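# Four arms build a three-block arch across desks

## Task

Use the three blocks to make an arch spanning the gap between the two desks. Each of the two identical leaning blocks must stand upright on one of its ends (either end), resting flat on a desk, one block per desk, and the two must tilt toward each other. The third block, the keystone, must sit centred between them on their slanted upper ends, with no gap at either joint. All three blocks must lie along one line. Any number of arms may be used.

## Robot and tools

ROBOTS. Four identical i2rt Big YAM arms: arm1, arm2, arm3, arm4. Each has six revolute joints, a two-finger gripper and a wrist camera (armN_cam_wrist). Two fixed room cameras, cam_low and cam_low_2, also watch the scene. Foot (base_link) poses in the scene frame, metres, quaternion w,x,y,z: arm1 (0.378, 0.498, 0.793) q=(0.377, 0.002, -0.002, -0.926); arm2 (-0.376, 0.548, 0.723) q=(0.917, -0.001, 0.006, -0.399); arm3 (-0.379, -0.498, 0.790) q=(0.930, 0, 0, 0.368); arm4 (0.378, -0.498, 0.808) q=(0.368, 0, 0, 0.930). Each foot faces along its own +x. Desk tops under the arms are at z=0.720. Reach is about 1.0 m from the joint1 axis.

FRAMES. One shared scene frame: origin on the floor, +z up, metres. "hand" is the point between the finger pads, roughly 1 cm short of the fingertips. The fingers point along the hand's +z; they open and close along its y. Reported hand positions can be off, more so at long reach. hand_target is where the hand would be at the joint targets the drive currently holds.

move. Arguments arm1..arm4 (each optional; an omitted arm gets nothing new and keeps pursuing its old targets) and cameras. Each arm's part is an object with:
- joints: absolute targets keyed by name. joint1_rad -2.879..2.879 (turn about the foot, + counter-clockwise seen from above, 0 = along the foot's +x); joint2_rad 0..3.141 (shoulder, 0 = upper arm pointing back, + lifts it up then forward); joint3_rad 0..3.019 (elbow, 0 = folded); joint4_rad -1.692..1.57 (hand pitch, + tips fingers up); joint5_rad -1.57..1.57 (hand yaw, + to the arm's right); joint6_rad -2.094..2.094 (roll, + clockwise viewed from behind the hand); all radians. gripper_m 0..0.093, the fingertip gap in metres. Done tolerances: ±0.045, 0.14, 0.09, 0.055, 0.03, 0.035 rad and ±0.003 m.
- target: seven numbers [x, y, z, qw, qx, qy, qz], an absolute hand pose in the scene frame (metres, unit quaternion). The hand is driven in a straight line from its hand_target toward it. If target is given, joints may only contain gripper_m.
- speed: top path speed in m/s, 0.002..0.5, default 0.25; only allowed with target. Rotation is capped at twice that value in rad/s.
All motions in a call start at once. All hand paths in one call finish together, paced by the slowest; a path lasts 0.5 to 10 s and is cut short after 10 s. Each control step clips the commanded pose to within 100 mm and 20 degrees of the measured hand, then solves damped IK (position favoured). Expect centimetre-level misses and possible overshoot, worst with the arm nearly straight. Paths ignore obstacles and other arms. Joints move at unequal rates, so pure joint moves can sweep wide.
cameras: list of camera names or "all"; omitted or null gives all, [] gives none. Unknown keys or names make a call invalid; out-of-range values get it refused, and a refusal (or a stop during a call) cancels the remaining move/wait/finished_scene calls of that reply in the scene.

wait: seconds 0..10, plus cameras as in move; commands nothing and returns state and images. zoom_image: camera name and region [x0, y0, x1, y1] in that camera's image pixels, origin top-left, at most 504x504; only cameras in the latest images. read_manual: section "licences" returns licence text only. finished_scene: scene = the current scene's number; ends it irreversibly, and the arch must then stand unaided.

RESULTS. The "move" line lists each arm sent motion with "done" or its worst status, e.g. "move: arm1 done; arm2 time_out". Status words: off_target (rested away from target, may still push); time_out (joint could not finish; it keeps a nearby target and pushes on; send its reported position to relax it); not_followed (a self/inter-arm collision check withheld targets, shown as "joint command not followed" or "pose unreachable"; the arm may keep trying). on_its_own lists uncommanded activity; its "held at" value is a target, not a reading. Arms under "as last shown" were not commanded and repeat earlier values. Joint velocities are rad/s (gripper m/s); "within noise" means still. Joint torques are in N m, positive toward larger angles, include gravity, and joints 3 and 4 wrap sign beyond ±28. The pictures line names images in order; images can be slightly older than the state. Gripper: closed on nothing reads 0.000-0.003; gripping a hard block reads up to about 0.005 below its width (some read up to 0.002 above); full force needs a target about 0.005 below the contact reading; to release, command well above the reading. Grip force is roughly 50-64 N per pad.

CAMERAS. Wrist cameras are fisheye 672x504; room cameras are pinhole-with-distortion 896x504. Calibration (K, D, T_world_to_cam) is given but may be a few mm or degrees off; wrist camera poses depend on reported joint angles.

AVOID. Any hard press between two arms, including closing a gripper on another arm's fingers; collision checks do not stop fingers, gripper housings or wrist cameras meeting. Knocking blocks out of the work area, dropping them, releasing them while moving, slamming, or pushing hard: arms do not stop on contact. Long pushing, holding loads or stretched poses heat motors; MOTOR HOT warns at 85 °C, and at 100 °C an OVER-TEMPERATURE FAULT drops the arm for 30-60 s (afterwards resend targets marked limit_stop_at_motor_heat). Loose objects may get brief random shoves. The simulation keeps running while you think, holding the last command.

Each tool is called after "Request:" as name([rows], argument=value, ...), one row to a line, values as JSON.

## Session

Done in practice. Now the real one.

Request:
move()

Request:
zoom_image(camera="cam_low", region=[250, 200, 750, 504])

Request:
zoom_image(camera="cam_low_2", region=[150, 220, 650, 460])

Scene clock: 0.00 s.
Joint torques (N m): no reading
Motor temperatures (°C): arm1=[27 22 20 23 23 20 19] | arm2=[26 22 24 21 22 24 22] | arm3=[30 20 21 20 20 19 21] | arm4=[27 21 23 19 21 20 23]
Heat: arm1: hottest joint1_rad 27 °C; arm2: hottest joint1_rad 26 °C; arm3: hottest joint1_rad 30 °C; arm4: hottest joint1_rad 27 °C.
Joint velocities: within noise
arm1.joint_positions: joint1_rad=+0.345 joint2_rad=+0.594 joint3_rad=+1.451 joint4_rad=-1.142 joint5_rad=-0.223 joint6_rad=-0.092 gripper_m=+0.09396
arm1.joint_status: not commanded
arm1.hand: x=+0.3091 y=+0.2772 z=+1.4129 quat_wxyz=(-0.372, -0.617, -0.506, +0.474) (m; scene frame)
arm1.hand_target: x=+0.3113 y=+0.2819 z=+1.4275 quat_wxyz=(-0.378, -0.608, -0.502, +0.486) (m; scene frame)
arm1.hand_status: not commanded
arm2.joint_positions: joint1_rad=-0.068 joint2_rad=+0.615 joint3_rad=+1.398 joint4_rad=-1.168 joint5_rad=-0.283 joint6_rad=+0.288 gripper_m=+0.09396
arm2.joint_status: not commanded
arm2.hand: x=-0.1788 y=+0.3871 z=+1.3047 quat_wxyz=(-0.558, -0.390, -0.730, +0.053) (m; scene frame)
arm2.hand_target: x=-0.1809 y=+0.3898 z=+1.3157 quat_wxyz=(-0.568, -0.385, -0.725, +0.057) (m; scene frame)
arm2.hand_status: not commanded
arm3.joint_positions: joint1_rad=+0.182 joint2_rad=+0.451 joint3_rad=+1.328 joint4_rad=-1.343 joint5_rad=-0.094 joint6_rad=+0.348 gripper_m=+0.09396
arm3.joint_status: not commanded
arm3.hand: x=-0.2874 y=-0.3491 z=+1.3304 quat_wxyz=(-0.396, +0.269, -0.807, -0.346) (m; scene frame)
arm3.hand_target: x=-0.2891 y=-0.3515 z=+1.3411 quat_wxyz=(-0.404, +0.268, -0.800, -0.352) (m; scene frame)
arm3.hand_status: not commanded
arm4.joint_positions: joint1_rad=-0.473 joint2_rad=+0.619 joint3_rad=+1.459 joint4_rad=-1.277 joint5_rad=-0.089 joint6_rad=-0.045 gripper_m=+0.09396
arm4.joint_status: not commanded
arm4.hand: x=+0.2857 y=-0.2863 z=+1.3940 quat_wxyz=(-0.288, +0.713, -0.449, -0.454) (m; scene frame)
arm4.hand_target: x=+0.2869 y=-0.2895 z=+1.4066 quat_wxyz=(-0.296, +0.707, -0.445, -0.463) (m; scene frame)
arm4.hand_status: not commanded
pictures: arm1_cam_wrist, arm2_cam_wrist, arm3_cam_wrist, arm4_cam_wrist, cam_low, cam_low_2
camera_calibration:
arm1_cam_wrist: T_world_to_cam=[[-0.979322, 0.201831, -0.0138829, 0.269089], [0.17125, 0.790489, -0.588049, 0.558543], [-0.107712, -0.578267, -0.808706, 1.45809], [0, 0, 0, 1]] pos_world=[0.324928, 0.347335, 1.51136]
arm2_cam_wrist: T_world_to_cam=[[-0.656907, -0.658749, -0.366774, 0.613599], [-0.450242, 0.732933, -0.509992, 0.312301], [0.604777, -0.16988, -0.778065, 1.30729], [0, 0, 0, 1]] pos_world=[-0.246929, 0.397394, 1.40148]
arm3_cam_wrist: T_world_to_cam=[[0.700606, -0.623994, -0.346095, 0.443699], [-0.711833, -0.577598, -0.399593, 0.128666], [0.0494399, 0.52632, -0.848848, 1.4506], [0, 0, 0, 1]] pos_world=[-0.290987, -0.412297, 1.43632]
arm4_cam_wrist: T_world_to_cam=[[0.905002, 0.425223, 0.0124736, -0.154519], [0.378225, -0.790863, -0.481125, 0.340053], [-0.194721, 0.440137, -0.876563, 1.52879], [0, 0, 0, 1]] pos_world=[0.30891, -0.338235, 1.50561]

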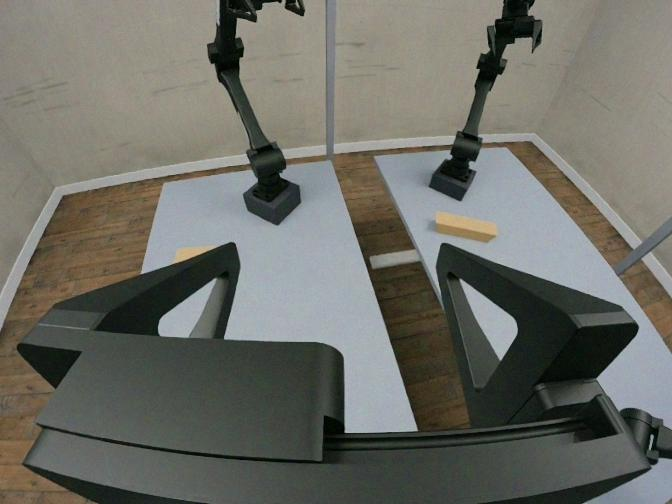

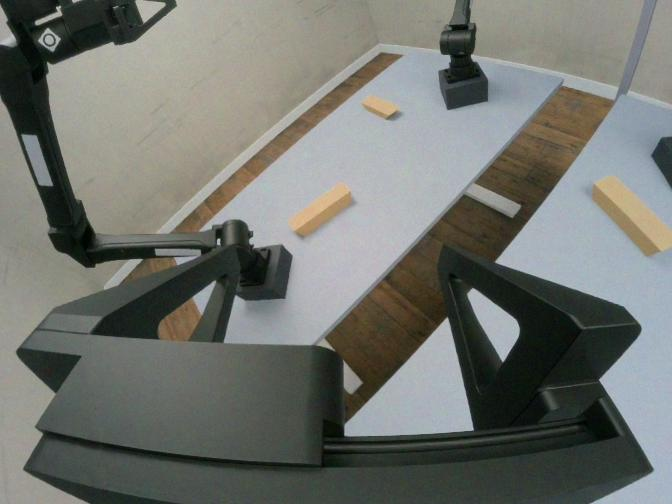

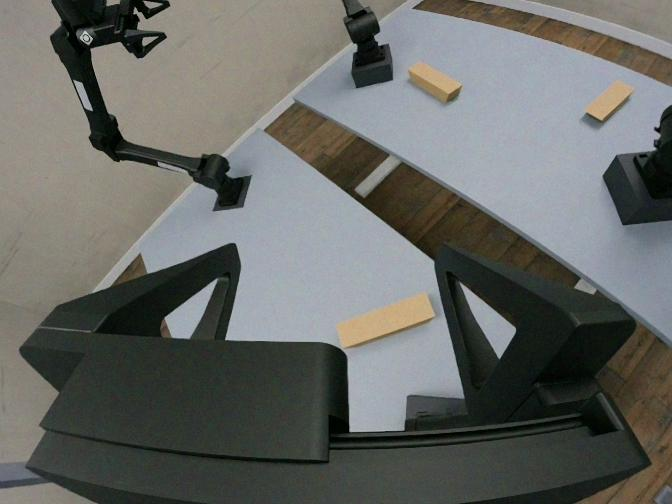

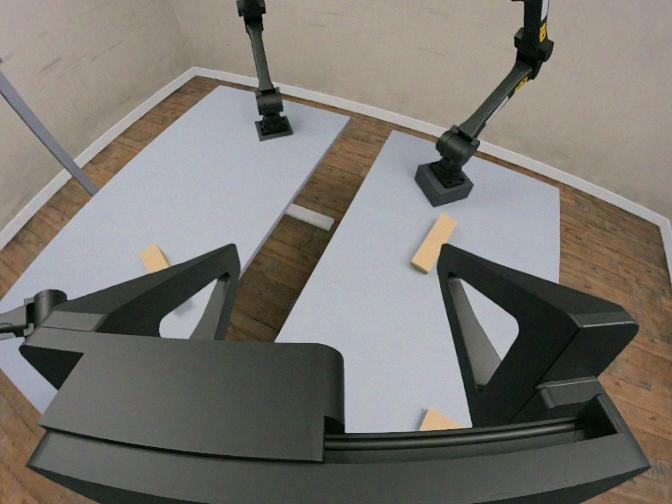

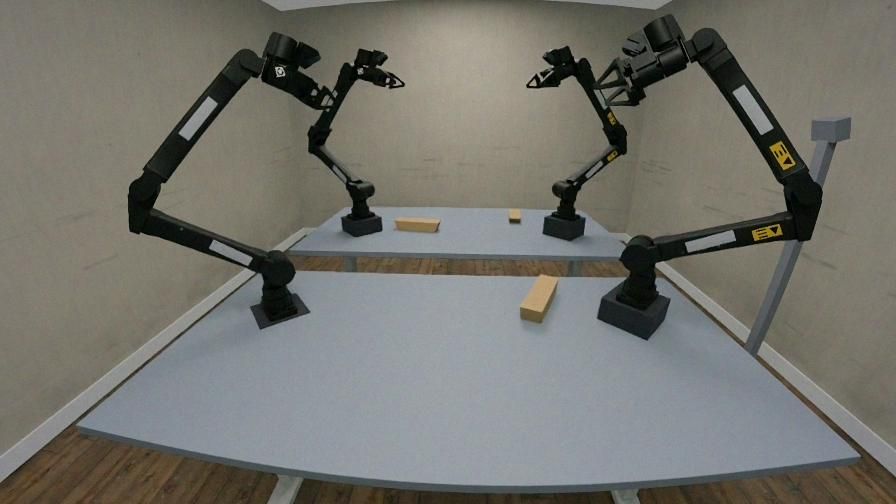

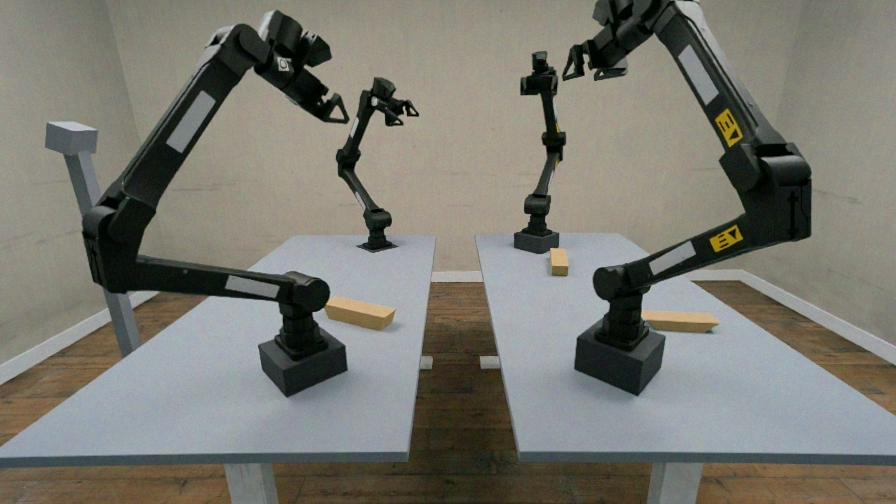

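Scaled by 1.008 from the camera's 896x504 image, which has a finer 1280x720 frame.

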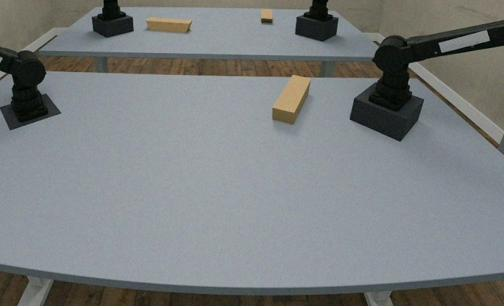

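Scaled by 1.008 from the camera's 896x504 image, which has a finer 1280x720 frame.

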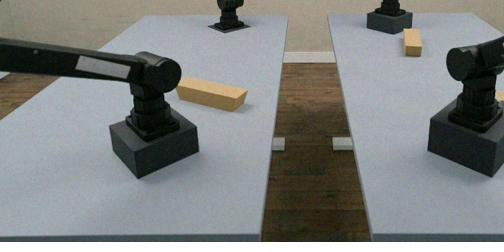

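Request:
zoom_image(camera="cam_low_2", region=[310, 280, 420, 340])

Request:
zoom_image(camera="cam_low_2", region=[630, 290, 740, 350])

Request:
zoom_image(camera="cam_low", region=[380, 200, 540, 250])

Request:
zoom_image(camera="arm2_cam_wrist", region=[260, 80, 420, 250])

Request:
zoom_image(camera="arm3_cam_wrist", region=[390, 40, 650, 140])

Request:
zoom_image(camera="cam_low_2", region=[530, 230, 590, 290])

Request:
zoom_image(camera="arm3_cam_wrist", region=[320, 270, 450, 370])

Request:
zoom_image(camera="arm4_cam_wrist", region=[390, 200, 480, 290])

Scaled by 4.582 from the camera's 896x504 image, which has a finer 1280x720 frame.

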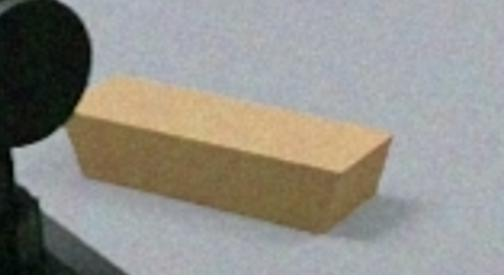

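Scaled by 4.582 from the camera's 896x504 image, which has a finer 1280x720 frame.

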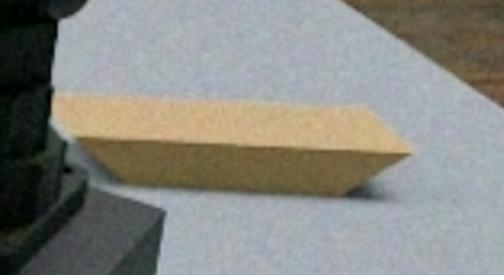

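Scaled by 3.150 from the camera's 896x504 image, which has a finer 1280x720 frame.

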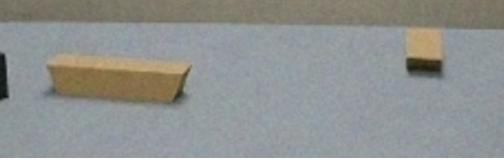

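Scaled by 2.965 from the camera's 672x504 image, which has a finer 960x720 frame.

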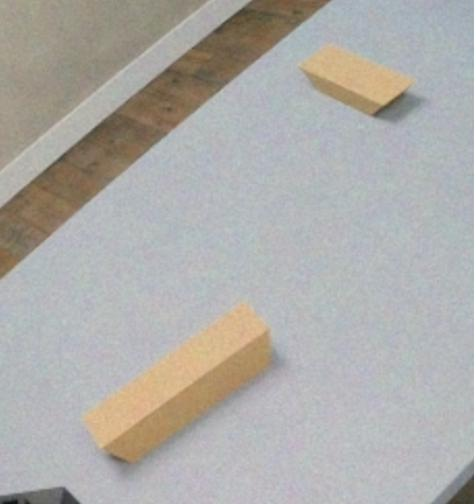

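Scaled by 1.938 from the camera's 672x504 image, which has a finer 960x720 frame.

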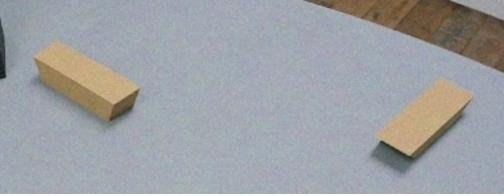

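Scaled by 8.400 from the camera's 896x504 image, which has a finer 1280x720 frame.

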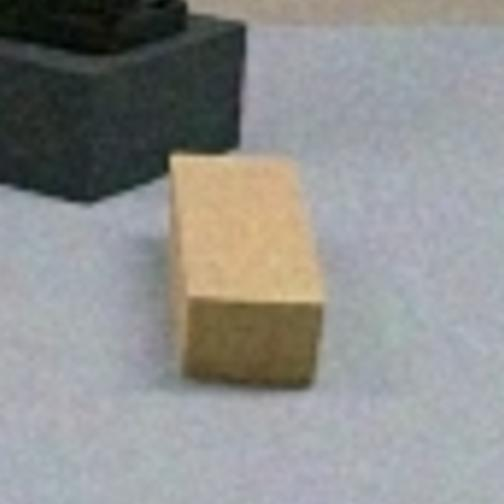

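Scaled by 3.877 from the camera's 672x504 image, which has a finer 960x720 frame.

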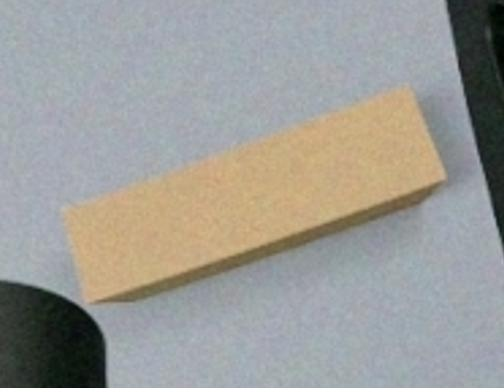

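Scaled by 5.600 from the camera's 672x504 image, which has a finer 960x720 frame.

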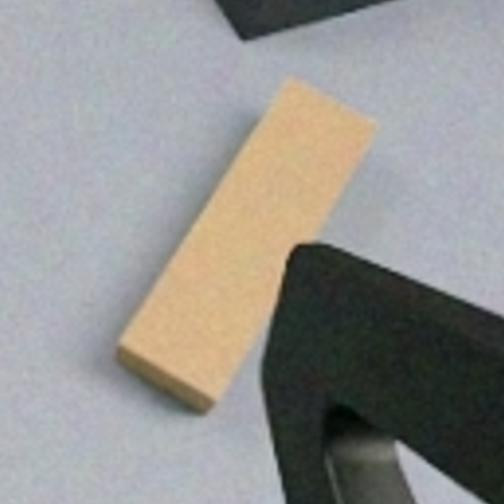

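Request:
move(arm4={"target":[0.61,-0.30,0.90,0,0.06976,0.99756,0]}, arm3={"target":[-0.296,-0.217,0.90,0,0.2334,0.97238,0]}, arm1={"target":[0.435,0.165,0.90,0,0.7955,0.60596,0]})

Scene clock: 14.23 s.
Joint torques (N m): arm1=[1.26 -6.42 9.78 0.35 -0.12 0.04] | arm2=[-1.08 3.66 9.99 1.62 -0.07 -0.09] | arm3=[-0.32 -4.66 7.12 0.06 -0.06 0.3] | arm4=[0.97 -7.82 10.09 0.95 0.15 0.16]
Motor temperatures (°C): arm1=[27 22 22 24 23 20 19] | arm2=[26 22 28 22 22 24 22] | arm3=[30 20 22 20 20 19 21] | arm4=[27 21 25 19 21 20 23]
Heat: arm1: hottest joint1_rad 27 °C; arm2: hottest joint3_rad 28 °C; arm3: hottest joint1_rad 30 °C; arm4: hottest joint1_rad 27 °C.
move: arm1 done; arm3 off_target; arm4 off_target
Joint velocities: within noise
arm1.joint_positions: joint1_rad=+0.957 joint2_rad=+1.308 joint3_rad=+0.877 joint4_rad=-1.146 joint5_rad=+0.004 joint6_rad=+0.428 gripper_m=+0.09396
arm1.joint_status: not commanded
arm1.hand: x=+0.4299 y=+0.1677 z=+0.9026 quat_wxyz=(+0.002, -0.795, -0.606, -0.001) (m; scene frame)
arm1.hand_target: x=+0.4358 y=+0.1655 z=+0.9013 quat_wxyz=(-0.002, -0.794, -0.608, -0.001) (m; scene frame)
arm1.hand_status: done (0.006 m and 0.3 deg from the pose sent, 0.540 m and 74.2 deg at the start)
arm2: as last shown
arm3.joint_positions: joint1_rad=+0.553 joint2_rad=+1.174 joint3_rad=+0.786 joint4_rad=-1.177 joint5_rad=+0.004 joint6_rad=+1.741 gripper_m=+0.09396
arm3.joint_status: not commanded
arm3.hand: x=-0.3005 y=-0.2158 z=+0.9060 quat_wxyz=(-0.002, -0.216, -0.976, -0.003) (m; scene frame)
arm3.hand_target: x=-0.2971 y=-0.2171 z=+0.9014 quat_wxyz=(+0.000, -0.230, -0.973, +0.000) (m; scene frame)
arm3.hand_status: off_target (0.008 m and 2.1 deg from the pose sent, 0.450 m and 87.6 deg at the start)
arm4.joint_positions: joint1_rad=-1.673 joint2_rad=+1.235 joint3_rad=+0.742 joint4_rad=-1.125 joint5_rad=-0.012 joint6_rad=+0.826 gripper_m=+0.09397
arm4.joint_status: not commanded
arm4.hand: x=+0.5922 y=-0.3090 z=+0.8922 quat_wxyz=(+0.021, -0.055, -0.998, +0.012) (m; scene frame)
arm4.hand_target: x=+0.6077 y=-0.3002 z=+0.9014 quat_wxyz=(+0.005, -0.067, -0.998, -0.001) (m; scene frame)
arm4.hand_status: off_target (0.021 m and 3.2 deg from the pose sent, 0.591 m and 133.0 deg at the start)
pictures: arm1_cam_wrist, arm2_cam_wrist, arm3_cam_wrist, arm4_cam_wrist, cam_low, cam_low_2
camera_calibration:
arm1_cam_wrist: T_world_to_cam=[[-0.95572, 0.293798, -0.0167886, 0.379462], [0.220471, 0.752643, 0.62042, -0.781146], [0.194914, 0.589246, -0.78409, 0.646885], [0, 0, 0, 1]] pos_world=[0.408793, 0.0952647, 0.998226]
arm2_cam_wrist: T_world_to_cam=[[-0.656907, -0.658749, -0.366774, 0.613599], [-0.450242, 0.732933, -0.509992, 0.312301], [0.604777, -0.16988, -0.778065, 1.30729], [0, 0, 0, 1]] pos_world=[-0.246929, 0.397394, 1.40148]
arm3_cam_wrist: T_world_to_cam=[[-0.427438, -0.904036, 0.00399779, -0.327456], [-0.730838, 0.348145, 0.587087, -0.673155], [-0.53214, 0.248022, -0.809514, 0.75027], [0, 0, 0, 1]] pos_world=[-0.232686, -0.24776, 1.00386]
arm4_cam_wrist: T_world_to_cam=[[-0.10345, -0.994029, 0.0347033, -0.277094], [-0.775143, 0.102435, 0.623426, -0.0616514], [-0.623259, 0.0375936, -0.781112, 1.20295], [0, 0, 0, 1]] pos_world=[0.673294, -0.314347, 0.987688]

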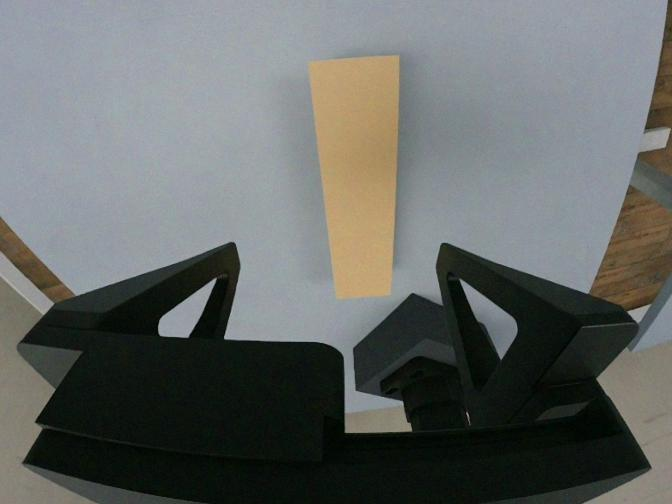

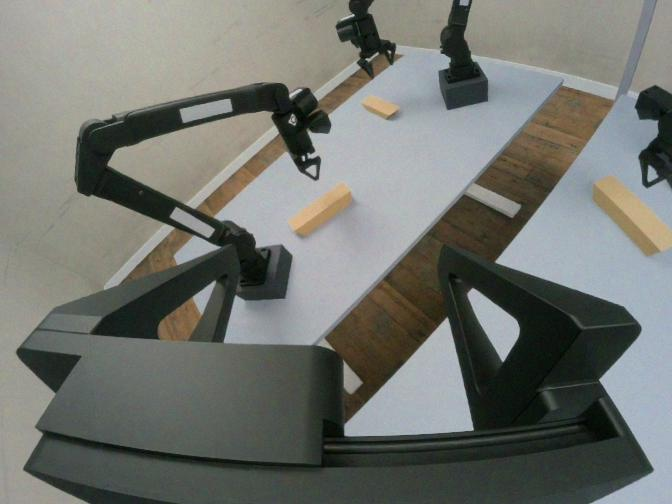

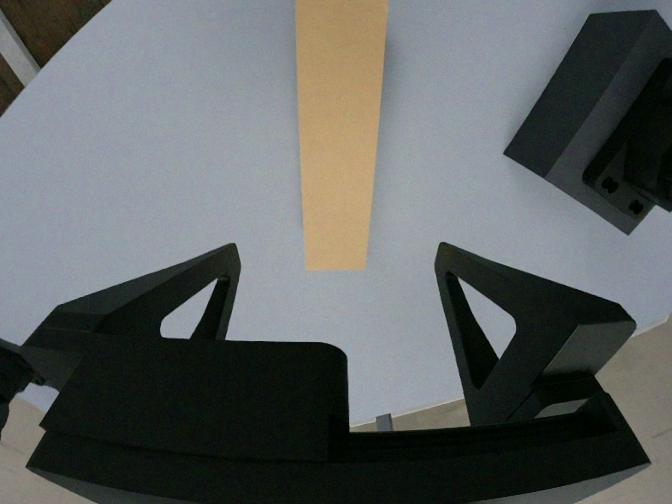

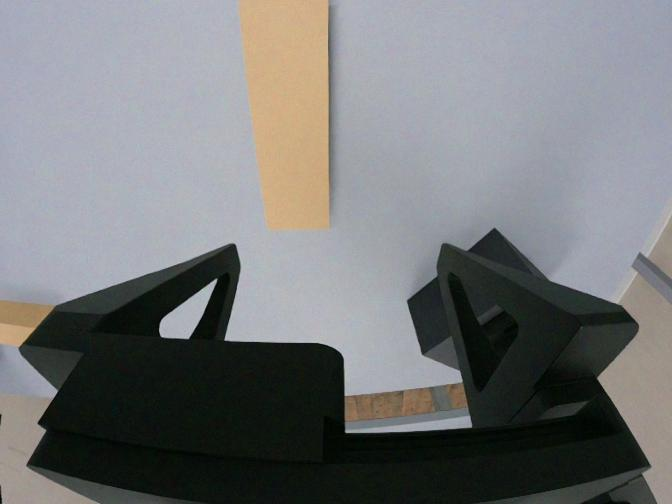

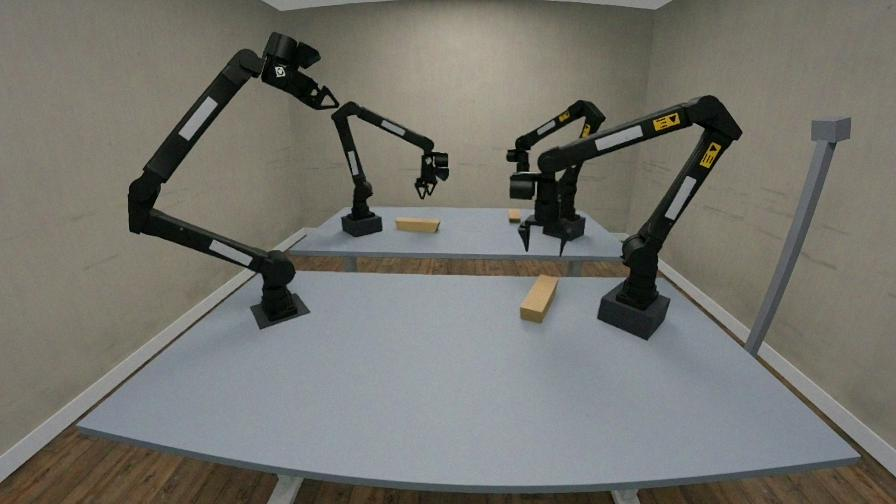

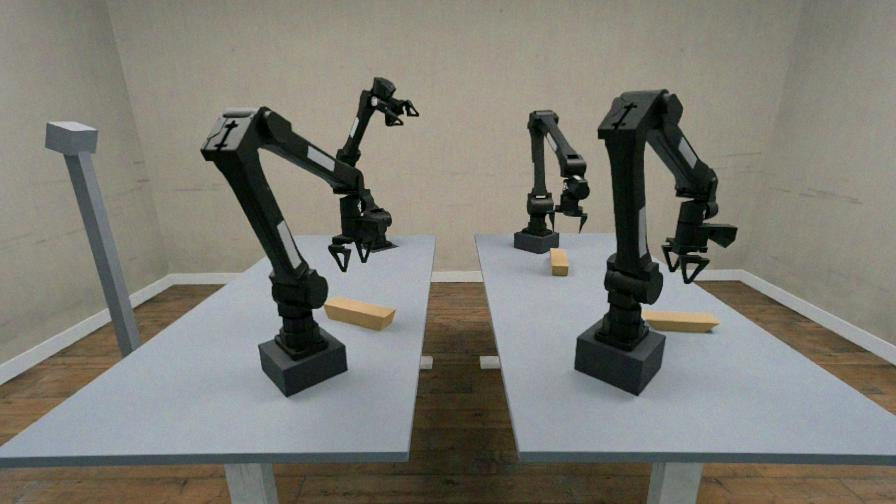

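Request:
move(arm4={"target":[0.63,-0.279,0.82,0,0.0610,0.99814,0]}, arm3={"target":[-0.302,-0.2145,0.825,0,0.2309,0.97298,0]}, arm1={"target":[0.433,0.217,0.825,0,0.7815,0.6239,0]}, cameras=["arm1_cam_wrist","arm3_cam_wrist","arm4_cam_wrist"])

Scene clock: 22.00 s.
Joint torques (N m): arm1=[1.2 -6.01 7.95 0.36 0.02 -0.13] | arm2=[-0.97 3.6 9.96 1.54 -0.08 -0.08] | arm3=[0.97 -5.13 6.27 0.1 -0.02 0.29] | arm4=[1.85 -9.7 7.28 1.01 0.16 0.1]
Motor temperatures (°C): arm1=[27 22 23 24 23 20 19] | arm2=[26 22 29 22 22 24 22] | arm3=[30 21 23 20 20 19 21] | arm4=[27 21 26 19 21 20 23]
Heat: arm1: hottest joint1_rad 27 °C; arm2: hottest joint3_rad 29 °C; arm3: hottest joint1_rad 30 °C; arm4: hottest joint1_rad 27 °C.
move: arm1 done; arm3 done; arm4 done
Joint velocities: within noise
arm1.joint_positions: joint1_rad=+0.980 joint2_rad=+1.308 joint3_rad=+0.638 joint4_rad=-0.916 joint5_rad=+0.004 joint6_rad=+0.428 gripper_m=+0.09396
arm1.joint_status: not commanded
arm1.hand: x=+0.4287 y=+0.2177 z=+0.8249 quat_wxyz=(+0.006, -0.788, -0.615, -0.003) (m; scene frame)
arm1.hand_target: x=+0.4328 y=+0.2172 z=+0.8250 quat_wxyz=(+0.001, -0.782, -0.624, +0.000) (m; scene frame)
arm1.hand_status: done (0.004 m and 1.4 deg from the pose sent, 0.092 m and 2.5 deg at the start)
arm2: as last shown
arm3.joint_positions: joint1_rad=+0.553 joint2_rad=+1.304 joint3_rad=+0.662 joint4_rad=-0.924 joint5_rad=+0.004 joint6_rad=+1.762 gripper_m=+0.09396
arm3.joint_status: not commanded
arm3.hand: x=-0.3002 y=-0.2143 z=+0.8294 quat_wxyz=(-0.002, -0.226, -0.974, -0.002) (m; scene frame)
arm3.hand_target: x=-0.3020 y=-0.2148 z=+0.8250 quat_wxyz=(+0.000, -0.231, -0.973, +0.000) (m; scene frame)
arm3.hand_status: done (0.005 m and 0.6 deg from the pose sent, 0.081 m and 1.8 deg at the start)
arm4.joint_positions: joint1_rad=-1.673 joint2_rad=+1.459 joint3_rad=+0.723 joint4_rad=-0.850 joint5_rad=-0.003 joint6_rad=+0.828 gripper_m=+0.09397
arm4.joint_status: not commanded
arm4.hand: x=+0.6236 y=-0.2838 z=+0.8201 quat_wxyz=(+0.007, -0.056, -0.998, +0.005) (m; scene frame)
arm4.hand_target: x=+0.6298 y=-0.2791 z=+0.8200 quat_wxyz=(+0.000, -0.061, -0.998, +0.000) (m; scene frame)
arm4.hand_status: done (0.008 m and 1.1 deg from the pose sent, 0.087 m and 2.8 deg at the start)
pictures: arm1_cam_wrist, arm3_cam_wrist, arm4_cam_wrist
camera_calibration:
arm1_cam_wrist: T_world_to_cam=[[-0.962117, 0.272332, -0.0129163, 0.366506], [0.204488, 0.752144, 0.626469, -0.768436], [0.180322, 0.600095, -0.779339, 0.556756], [0, 0, 0, 1]] pos_world=[0.409362, 0.144057, 0.920038]
arm3_cam_wrist: T_world_to_cam=[[-0.446777, -0.894631, 0.00496381, -0.330285], [-0.722933, 0.364289, 0.587079, -0.622723], [-0.527027, 0.258705, -0.809515, 0.691941], [0, 0, 0, 1]] pos_world=[-0.233079, -0.247641, 0.927364]
arm4_cam_wrist: T_world_to_cam=[[-0.105492, -0.994248, 0.0184762, -0.231807], [-0.79304, 0.0953243, 0.601665, 0.0320803], [-0.599965, 0.0488185, -0.798535, 1.1682], [0, 0, 0, 1]] pos_world=[0.701865, -0.290562, 0.917828]

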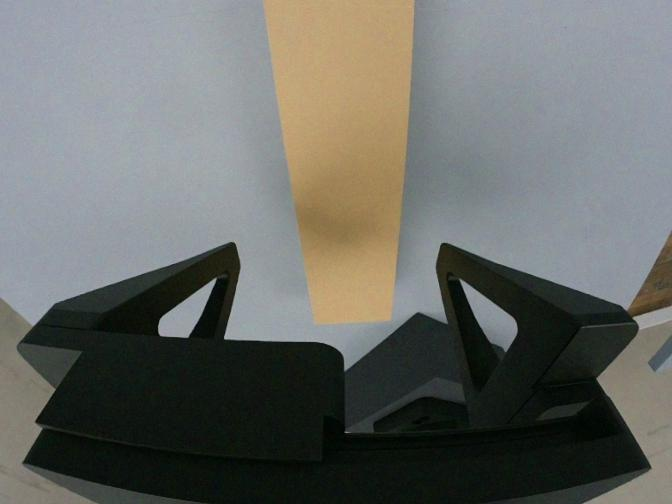

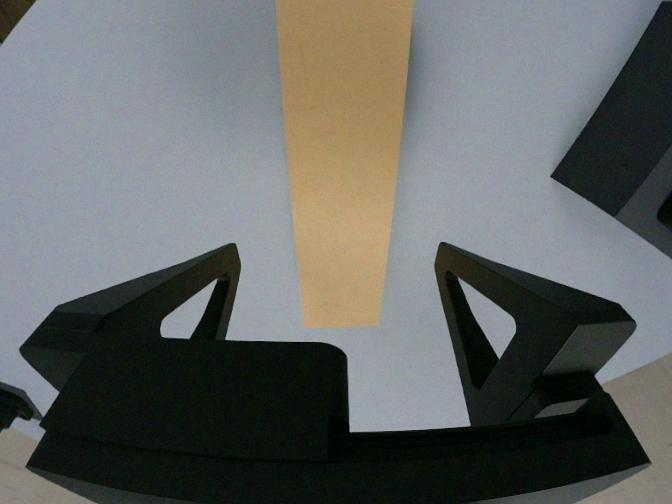

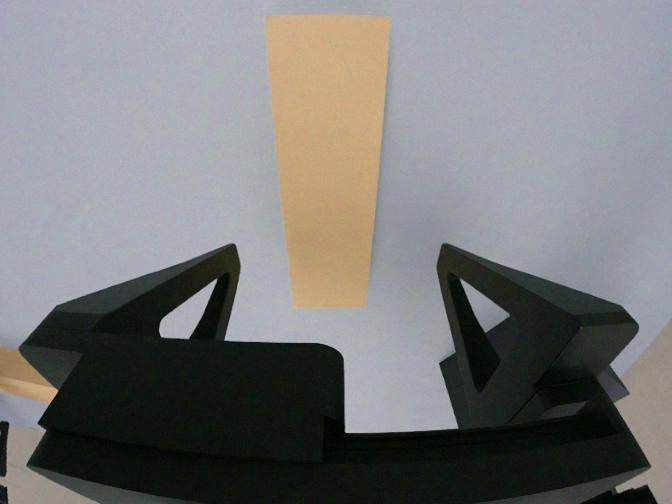

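Request:
move(arm4={"target":[0.629,-0.2755,0.742,0,0.0567,0.99839,0],"speed":0.15}, arm3={"target":[-0.3055,-0.2155,0.746,0,0.2300,0.97319,0],"speed":0.15}, arm1={"target":[0.4315,0.2255,0.747,0,0.7744,0.6327,0],"speed":0.15}, cameras=["arm1_cam_wrist","arm3_cam_wrist","arm4_cam_wrist"])

Scene clock: 27.80 s.
Joint torques (N m): arm1=[1.32 -5.48 5.94 0.43 0.03 -0.16] | arm2=[-0.79 4.01 9.96 1.51 -0.09 -0.08] | arm3=[2.02 -6.01 4.57 -0.02 -0.04 0.29] | arm4=[2.61 -10.75 5.27 1.03 0.15 0.11]
Motor temperatures (°C): arm1=[27 22 23 23 23 20 19] | arm2=[26 22 30 22 22 24 22] | arm3=[30 21 23 20 20 19 21] | arm4=[27 21 26 19 21 20 23]
Heat: arm1: hottest joint1_rad 27 °C; arm2: hottest joint3_rad 30 °C; arm3: hottest joint1_rad 30 °C; arm4: hottest joint1_rad 27 °C.
move: arm1 done; arm3 done; arm4 done
Joint velocities: within noise
arm1.joint_positions: joint1_rad=+0.980 joint2_rad=+1.485 joint3_rad=+0.531 joint4_rad=-0.617 joint5_rad=+0.004 joint6_rad=+0.414 gripper_m=+0.09396
arm1.joint_status: not commanded
arm1.hand: x=+0.4279 y=+0.2239 z=+0.7504 quat_wxyz=(-0.001, -0.784, -0.621, +0.000) (m; scene frame)
arm1.hand_target: x=+0.4315 y=+0.2252 z=+0.7472 quat_wxyz=(+0.000, -0.777, -0.630, +0.000) (m; scene frame)
arm1.hand_status: done (0.005 m and 1.8 deg from the pose sent, 0.078 m and 2.6 deg at the start)
arm2: as last shown
arm3.joint_positions: joint1_rad=+0.553 joint2_rad=+1.506 joint3_rad=+0.573 joint4_rad=-0.631 joint5_rad=+0.004 joint6_rad=+1.770 gripper_m=+0.09396
arm3.joint_status: not commanded
arm3.hand: x=-0.3004 y=-0.2144 z=+0.7504 quat_wxyz=(-0.002, -0.230, -0.973, -0.003) (m; scene frame)
arm3.hand_target: x=-0.3054 y=-0.2155 z=+0.7461 quat_wxyz=(+0.000, -0.230, -0.973, +0.000) (m; scene frame)
arm3.hand_status: done (0.007 m and 0.4 deg from the pose sent, 0.084 m and 0.5 deg at the start)
arm4.joint_positions: joint1_rad=-1.673 joint2_rad=+1.661 joint3_rad=+0.672 joint4_rad=-0.591 joint5_rad=-0.003 joint6_rad=+0.828 gripper_m=+0.09397
arm4.joint_status: not commanded
arm4.hand: x=+0.6276 y=-0.2804 z=+0.7448 quat_wxyz=(+0.004, -0.056, -0.998, +0.002) (m; scene frame)
arm4.hand_target: x=+0.6289 y=-0.2756 z=+0.7421 quat_wxyz=(+0.000, -0.057, -0.998, +0.000) (m; scene frame)
arm4.hand_status: done (0.006 m and 0.5 deg from the pose sent, 0.079 m and 0.9 deg at the start)
pictures: arm1_cam_wrist, arm3_cam_wrist, arm4_cam_wrist
camera_calibration:
arm1_cam_wrist: T_world_to_cam=[[-0.965712, 0.258859, -0.0197986, 0.372782], [0.192297, 0.764454, 0.615331, -0.7154], [0.174419, 0.590425, -0.78802, 0.506367], [0, 0, 0, 1]] pos_world=[0.409249, 0.15142, 0.846616]
arm3_cam_wrist: T_world_to_cam=[[-0.453615, -0.891194, 0.00259196, -0.329511], [-0.720488, 0.368435, 0.587497, -0.575037], [-0.524529, 0.26463, -0.809222, 0.629712], [0, 0, 0, 1]] pos_world=[-0.233476, -0.248435, 0.848264]
arm4_cam_wrist: T_world_to_cam=[[-0.10554, -0.994329, 0.0130486, -0.222602], [-0.796398, 0.0923743, 0.597676, 0.084437], [-0.595492, 0.0526866, -0.801632, 1.11086], [0, 0, 0, 1]] pos_world=[0.705259, -0.287667, 0.842938]

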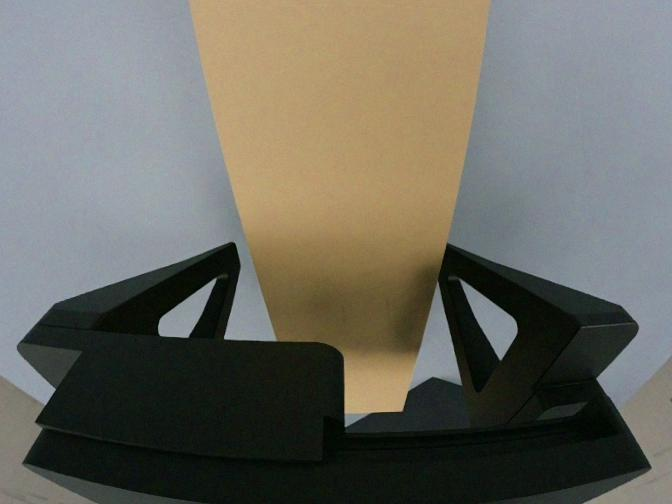

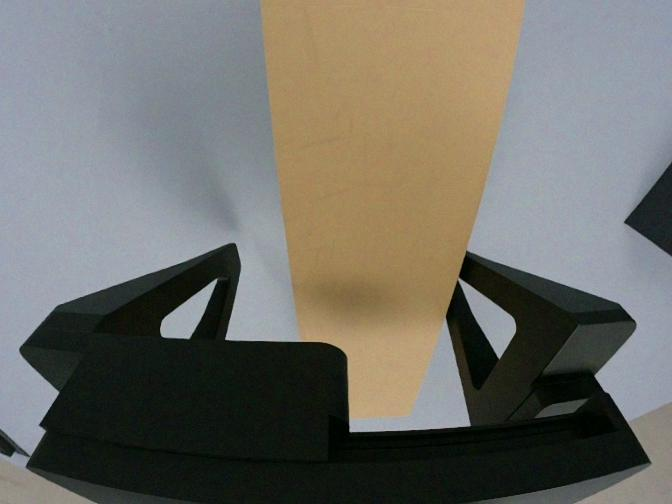

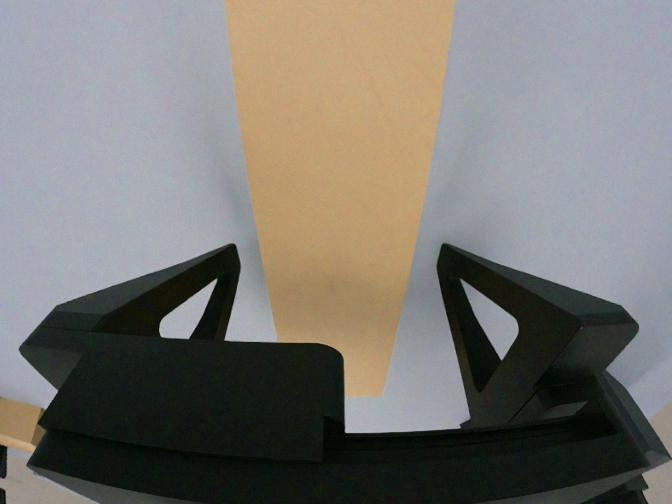

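Request:
move(arm3={"target":[-0.3115,-0.2275,0.746,0,0.2300,0.97319,0],"speed":0.1}, cameras=["arm3_cam_wrist"])

Scene clock: 30.20 s.
Joint torques (N m): arm1=[1.2 -5.3 5.93 0.36 0.02 -0.15] | arm2=[-0.85 3.6 9.91 1.57 -0.08 -0.1] | arm3=[1.79 -7.94 4.14 0.02 -0.03 0.32] | arm4=[2.61 -10.75 5.3 1.01 0.15 0.11]
Motor temperatures (°C): arm1=[27 23 23 23 23 20 19] | arm2=[26 22 30 22 22 24 22] | arm3=[30 21 23 20 20 19 21] | arm4=[27 22 26 19 21 20 23]
Heat: arm1: hottest joint1_rad 27 °C; arm2: hottest joint3_rad 30 °C; arm3: hottest joint1_rad 30 °C; arm4: hottest joint1_rad 27 °C.
move: arm3 done
Joint velocities: within noise
arm1.joint_positions: joint1_rad=+0.980 joint2_rad=+1.486 joint3_rad=+0.531 joint4_rad=-0.617 joint5_rad=+0.004 joint6_rad=+0.413 gripper_m=+0.09396
arm1.joint_status: not commanded
arm1.hand: x=+0.4279 y=+0.2240 z=+0.7503 quat_wxyz=(-0.001, -0.784, -0.621, +0.000) (m; scene frame)
arm1.hand_target: x=+0.4315 y=+0.2254 z=+0.7471 quat_wxyz=(+0.000, -0.776, -0.630, +0.000) (m; scene frame)
arm1.hand_status: not commanded
arm2, arm4: as last shown
arm3.joint_positions: joint1_rad=+0.561 joint2_rad=+1.503 joint3_rad=+0.541 joint4_rad=-0.625 joint5_rad=+0.004 joint6_rad=+1.779 gripper_m=+0.09396
arm3.joint_status: not commanded
arm3.hand: x=-0.3068 y=-0.2292 z=+0.7441 quat_wxyz=(-0.001, -0.231, -0.973, +0.008) (m; scene frame)
arm3.hand_target: x=-0.3113 y=-0.2273 z=+0.7461 quat_wxyz=(+0.000, -0.230, -0.973, +0.000) (m; scene frame)
arm3.hand_status: done (0.005 m and 0.9 deg from the pose sent, 0.018 m and 0.4 deg at the start)
arm4.hand_target: x=+0.6288 y=-0.2756 z=+0.7421 quat_wxyz=(+0.000, -0.057, -0.998, +0.000) (m; scene frame)
pictures: arm3_cam_wrist
camera_calibration:
arm3_cam_wrist: T_world_to_cam=[[-0.454186, -0.890557, 0.0249673, -0.362302], [-0.716777, 0.381915, 0.583413, -0.563294], [-0.529098, 0.247082, -0.811792, 0.621689], [0, 0, 0, 1]] pos_world=[-0.239374, -0.261129, 0.842361]

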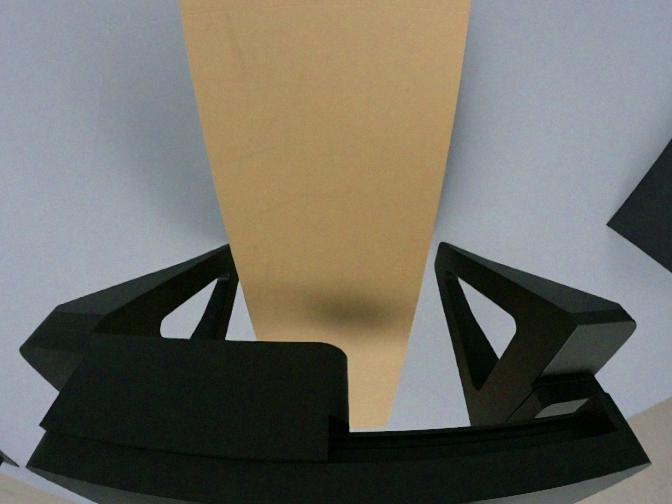

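Good; grip all.

Request:
move(arm4={"joints":{"gripper_m":0.053}}, arm3={"joints":{"gripper_m":0.055}}, arm1={"joints":{"gripper_m":0.055}}, cameras=["arm1_cam_wrist","arm3_cam_wrist","arm4_cam_wrist"])

Scene clock: 31.50 s.
Joint torques (N m): arm1=[1.08 -5.42 5.93 0.39 -0.11 -0.13] | arm2=[-1.14 3.55 9.92 1.52 -0.07 -0.09] | arm3=[1.96 -7.82 4.08 -0.16 0.01 0.31] | arm4=[2.67 -10.64 5.34 0.98 0.13 0.11]
Motor temperatures (°C): arm1=[27 23 23 23 23 20 19] | arm2=[26 22 30 22 22 24 22] | arm3=[30 21 23 20 20 19 21] | arm4=[27 22 26 19 21 20 23]
Heat: arm1: hottest joint1_rad 27 °C; arm2: hottest joint3_rad 30 °C; arm3: hottest joint1_rad 30 °C; arm4: hottest joint1_rad 27 °C.
move: arm1 off_target; arm3 off_target; arm4 off_target
Joint velocities: within noise
arm1.joint_positions: joint1_rad=+0.980 joint2_rad=+1.486 joint3_rad=+0.531 joint4_rad=-0.617 joint5_rad=+0.013 joint6_rad=+0.405 gripper_m=+0.05960
arm1.joint_status: gripper_m off_target (ended at +0.05962, target +0.05500)
arm1.hand: x=+0.4264 y=+0.2237 z=+0.7503 quat_wxyz=(+0.001, -0.781, -0.625, +0.004) (m; scene frame)
arm1.hand_target: x=+0.4306 y=+0.2252 z=+0.7472 quat_wxyz=(+0.001, -0.774, -0.633, +0.003) (m; scene frame)
arm1.hand_status: not commanded
arm2: as last shown
arm3.joint_positions: joint1_rad=+0.562 joint2_rad=+1.501 joint3_rad=+0.541 joint4_rad=-0.616 joint5_rad=+0.004 joint6_rad=+1.781 gripper_m=+0.06121
arm3.joint_status: gripper_m off_target (ended at +0.06123, target +0.05500)
arm3.hand: x=-0.3064 y=-0.2267 z=+0.7444 quat_wxyz=(-0.001, -0.231, -0.973, +0.003) (m; scene frame)
arm3.hand_target: x=-0.3111 y=-0.2262 z=+0.7461 quat_wxyz=(+0.000, -0.230, -0.973, -0.002) (m; scene frame)
arm3.hand_status: not commanded
arm4.joint_positions: joint1_rad=-1.673 joint2_rad=+1.661 joint3_rad=+0.672 joint4_rad=-0.590 joint5_rad=-0.001 joint6_rad=+0.829 gripper_m=+0.05873
arm4.joint_status: gripper_m off_target (ended at +0.05876, target +0.05300)
arm4.hand: x=+0.6281 y=-0.2803 z=+0.7448 quat_wxyz=(+0.003, -0.057, -0.998, +0.002) (m; scene frame)
arm4.hand_target: x=+0.6292 y=-0.2756 z=+0.7421 quat_wxyz=(+0.000, -0.057, -0.998, +0.000) (m; scene frame)
arm4.hand_status: not commanded
pictures: arm1_cam_wrist, arm3_cam_wrist, arm4_cam_wrist
camera_calibration:
arm1_cam_wrist: T_world_to_cam=[[-0.968296, 0.24955, -0.0112601, 0.368146], [0.190568, 0.767076, 0.612599, -0.712694], [0.161511, 0.591032, -0.790314, 0.513697], [0, 0, 0, 1]] pos_world=[0.409323, 0.151209, 0.846723]
arm3_cam_wrist: T_world_to_cam=[[-0.454982, -0.890377, 0.0148117, -0.352602], [-0.718036, 0.376652, 0.585285, -0.56706], [-0.526703, 0.255659, -0.810693, 0.623354], [0, 0, 0, 1]] pos_world=[-0.239275, -0.25973, 0.842462]
arm4_cam_wrist: T_world_to_cam=[[-0.107097, -0.994164, 0.0129341, -0.22133], [-0.797546, 0.0936692, 0.595941, 0.087259], [-0.593675, 0.0535079, -0.802924, 1.11116], [0, 0, 0, 1]] pos_world=[0.705558, -0.287668, 0.84304]

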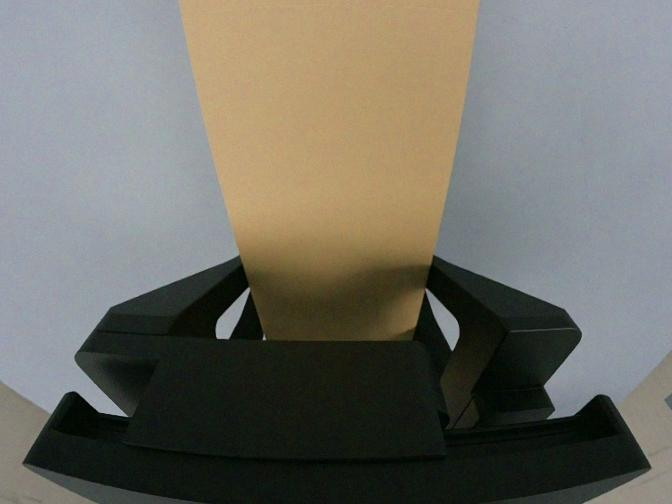

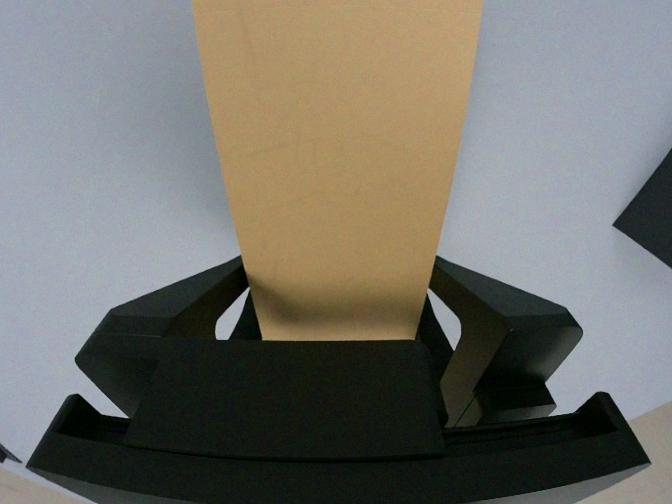

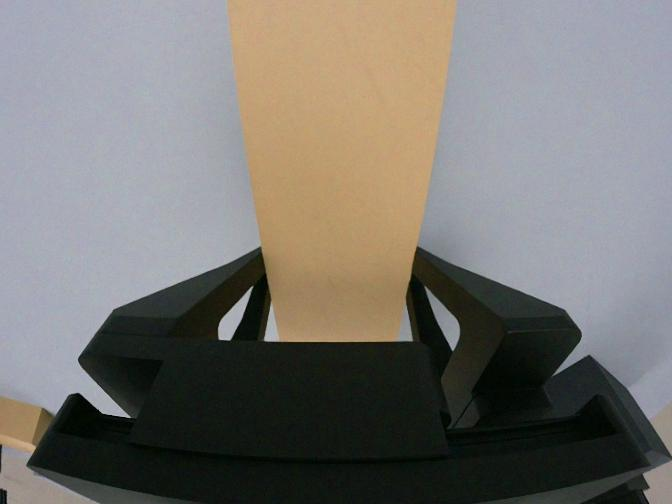

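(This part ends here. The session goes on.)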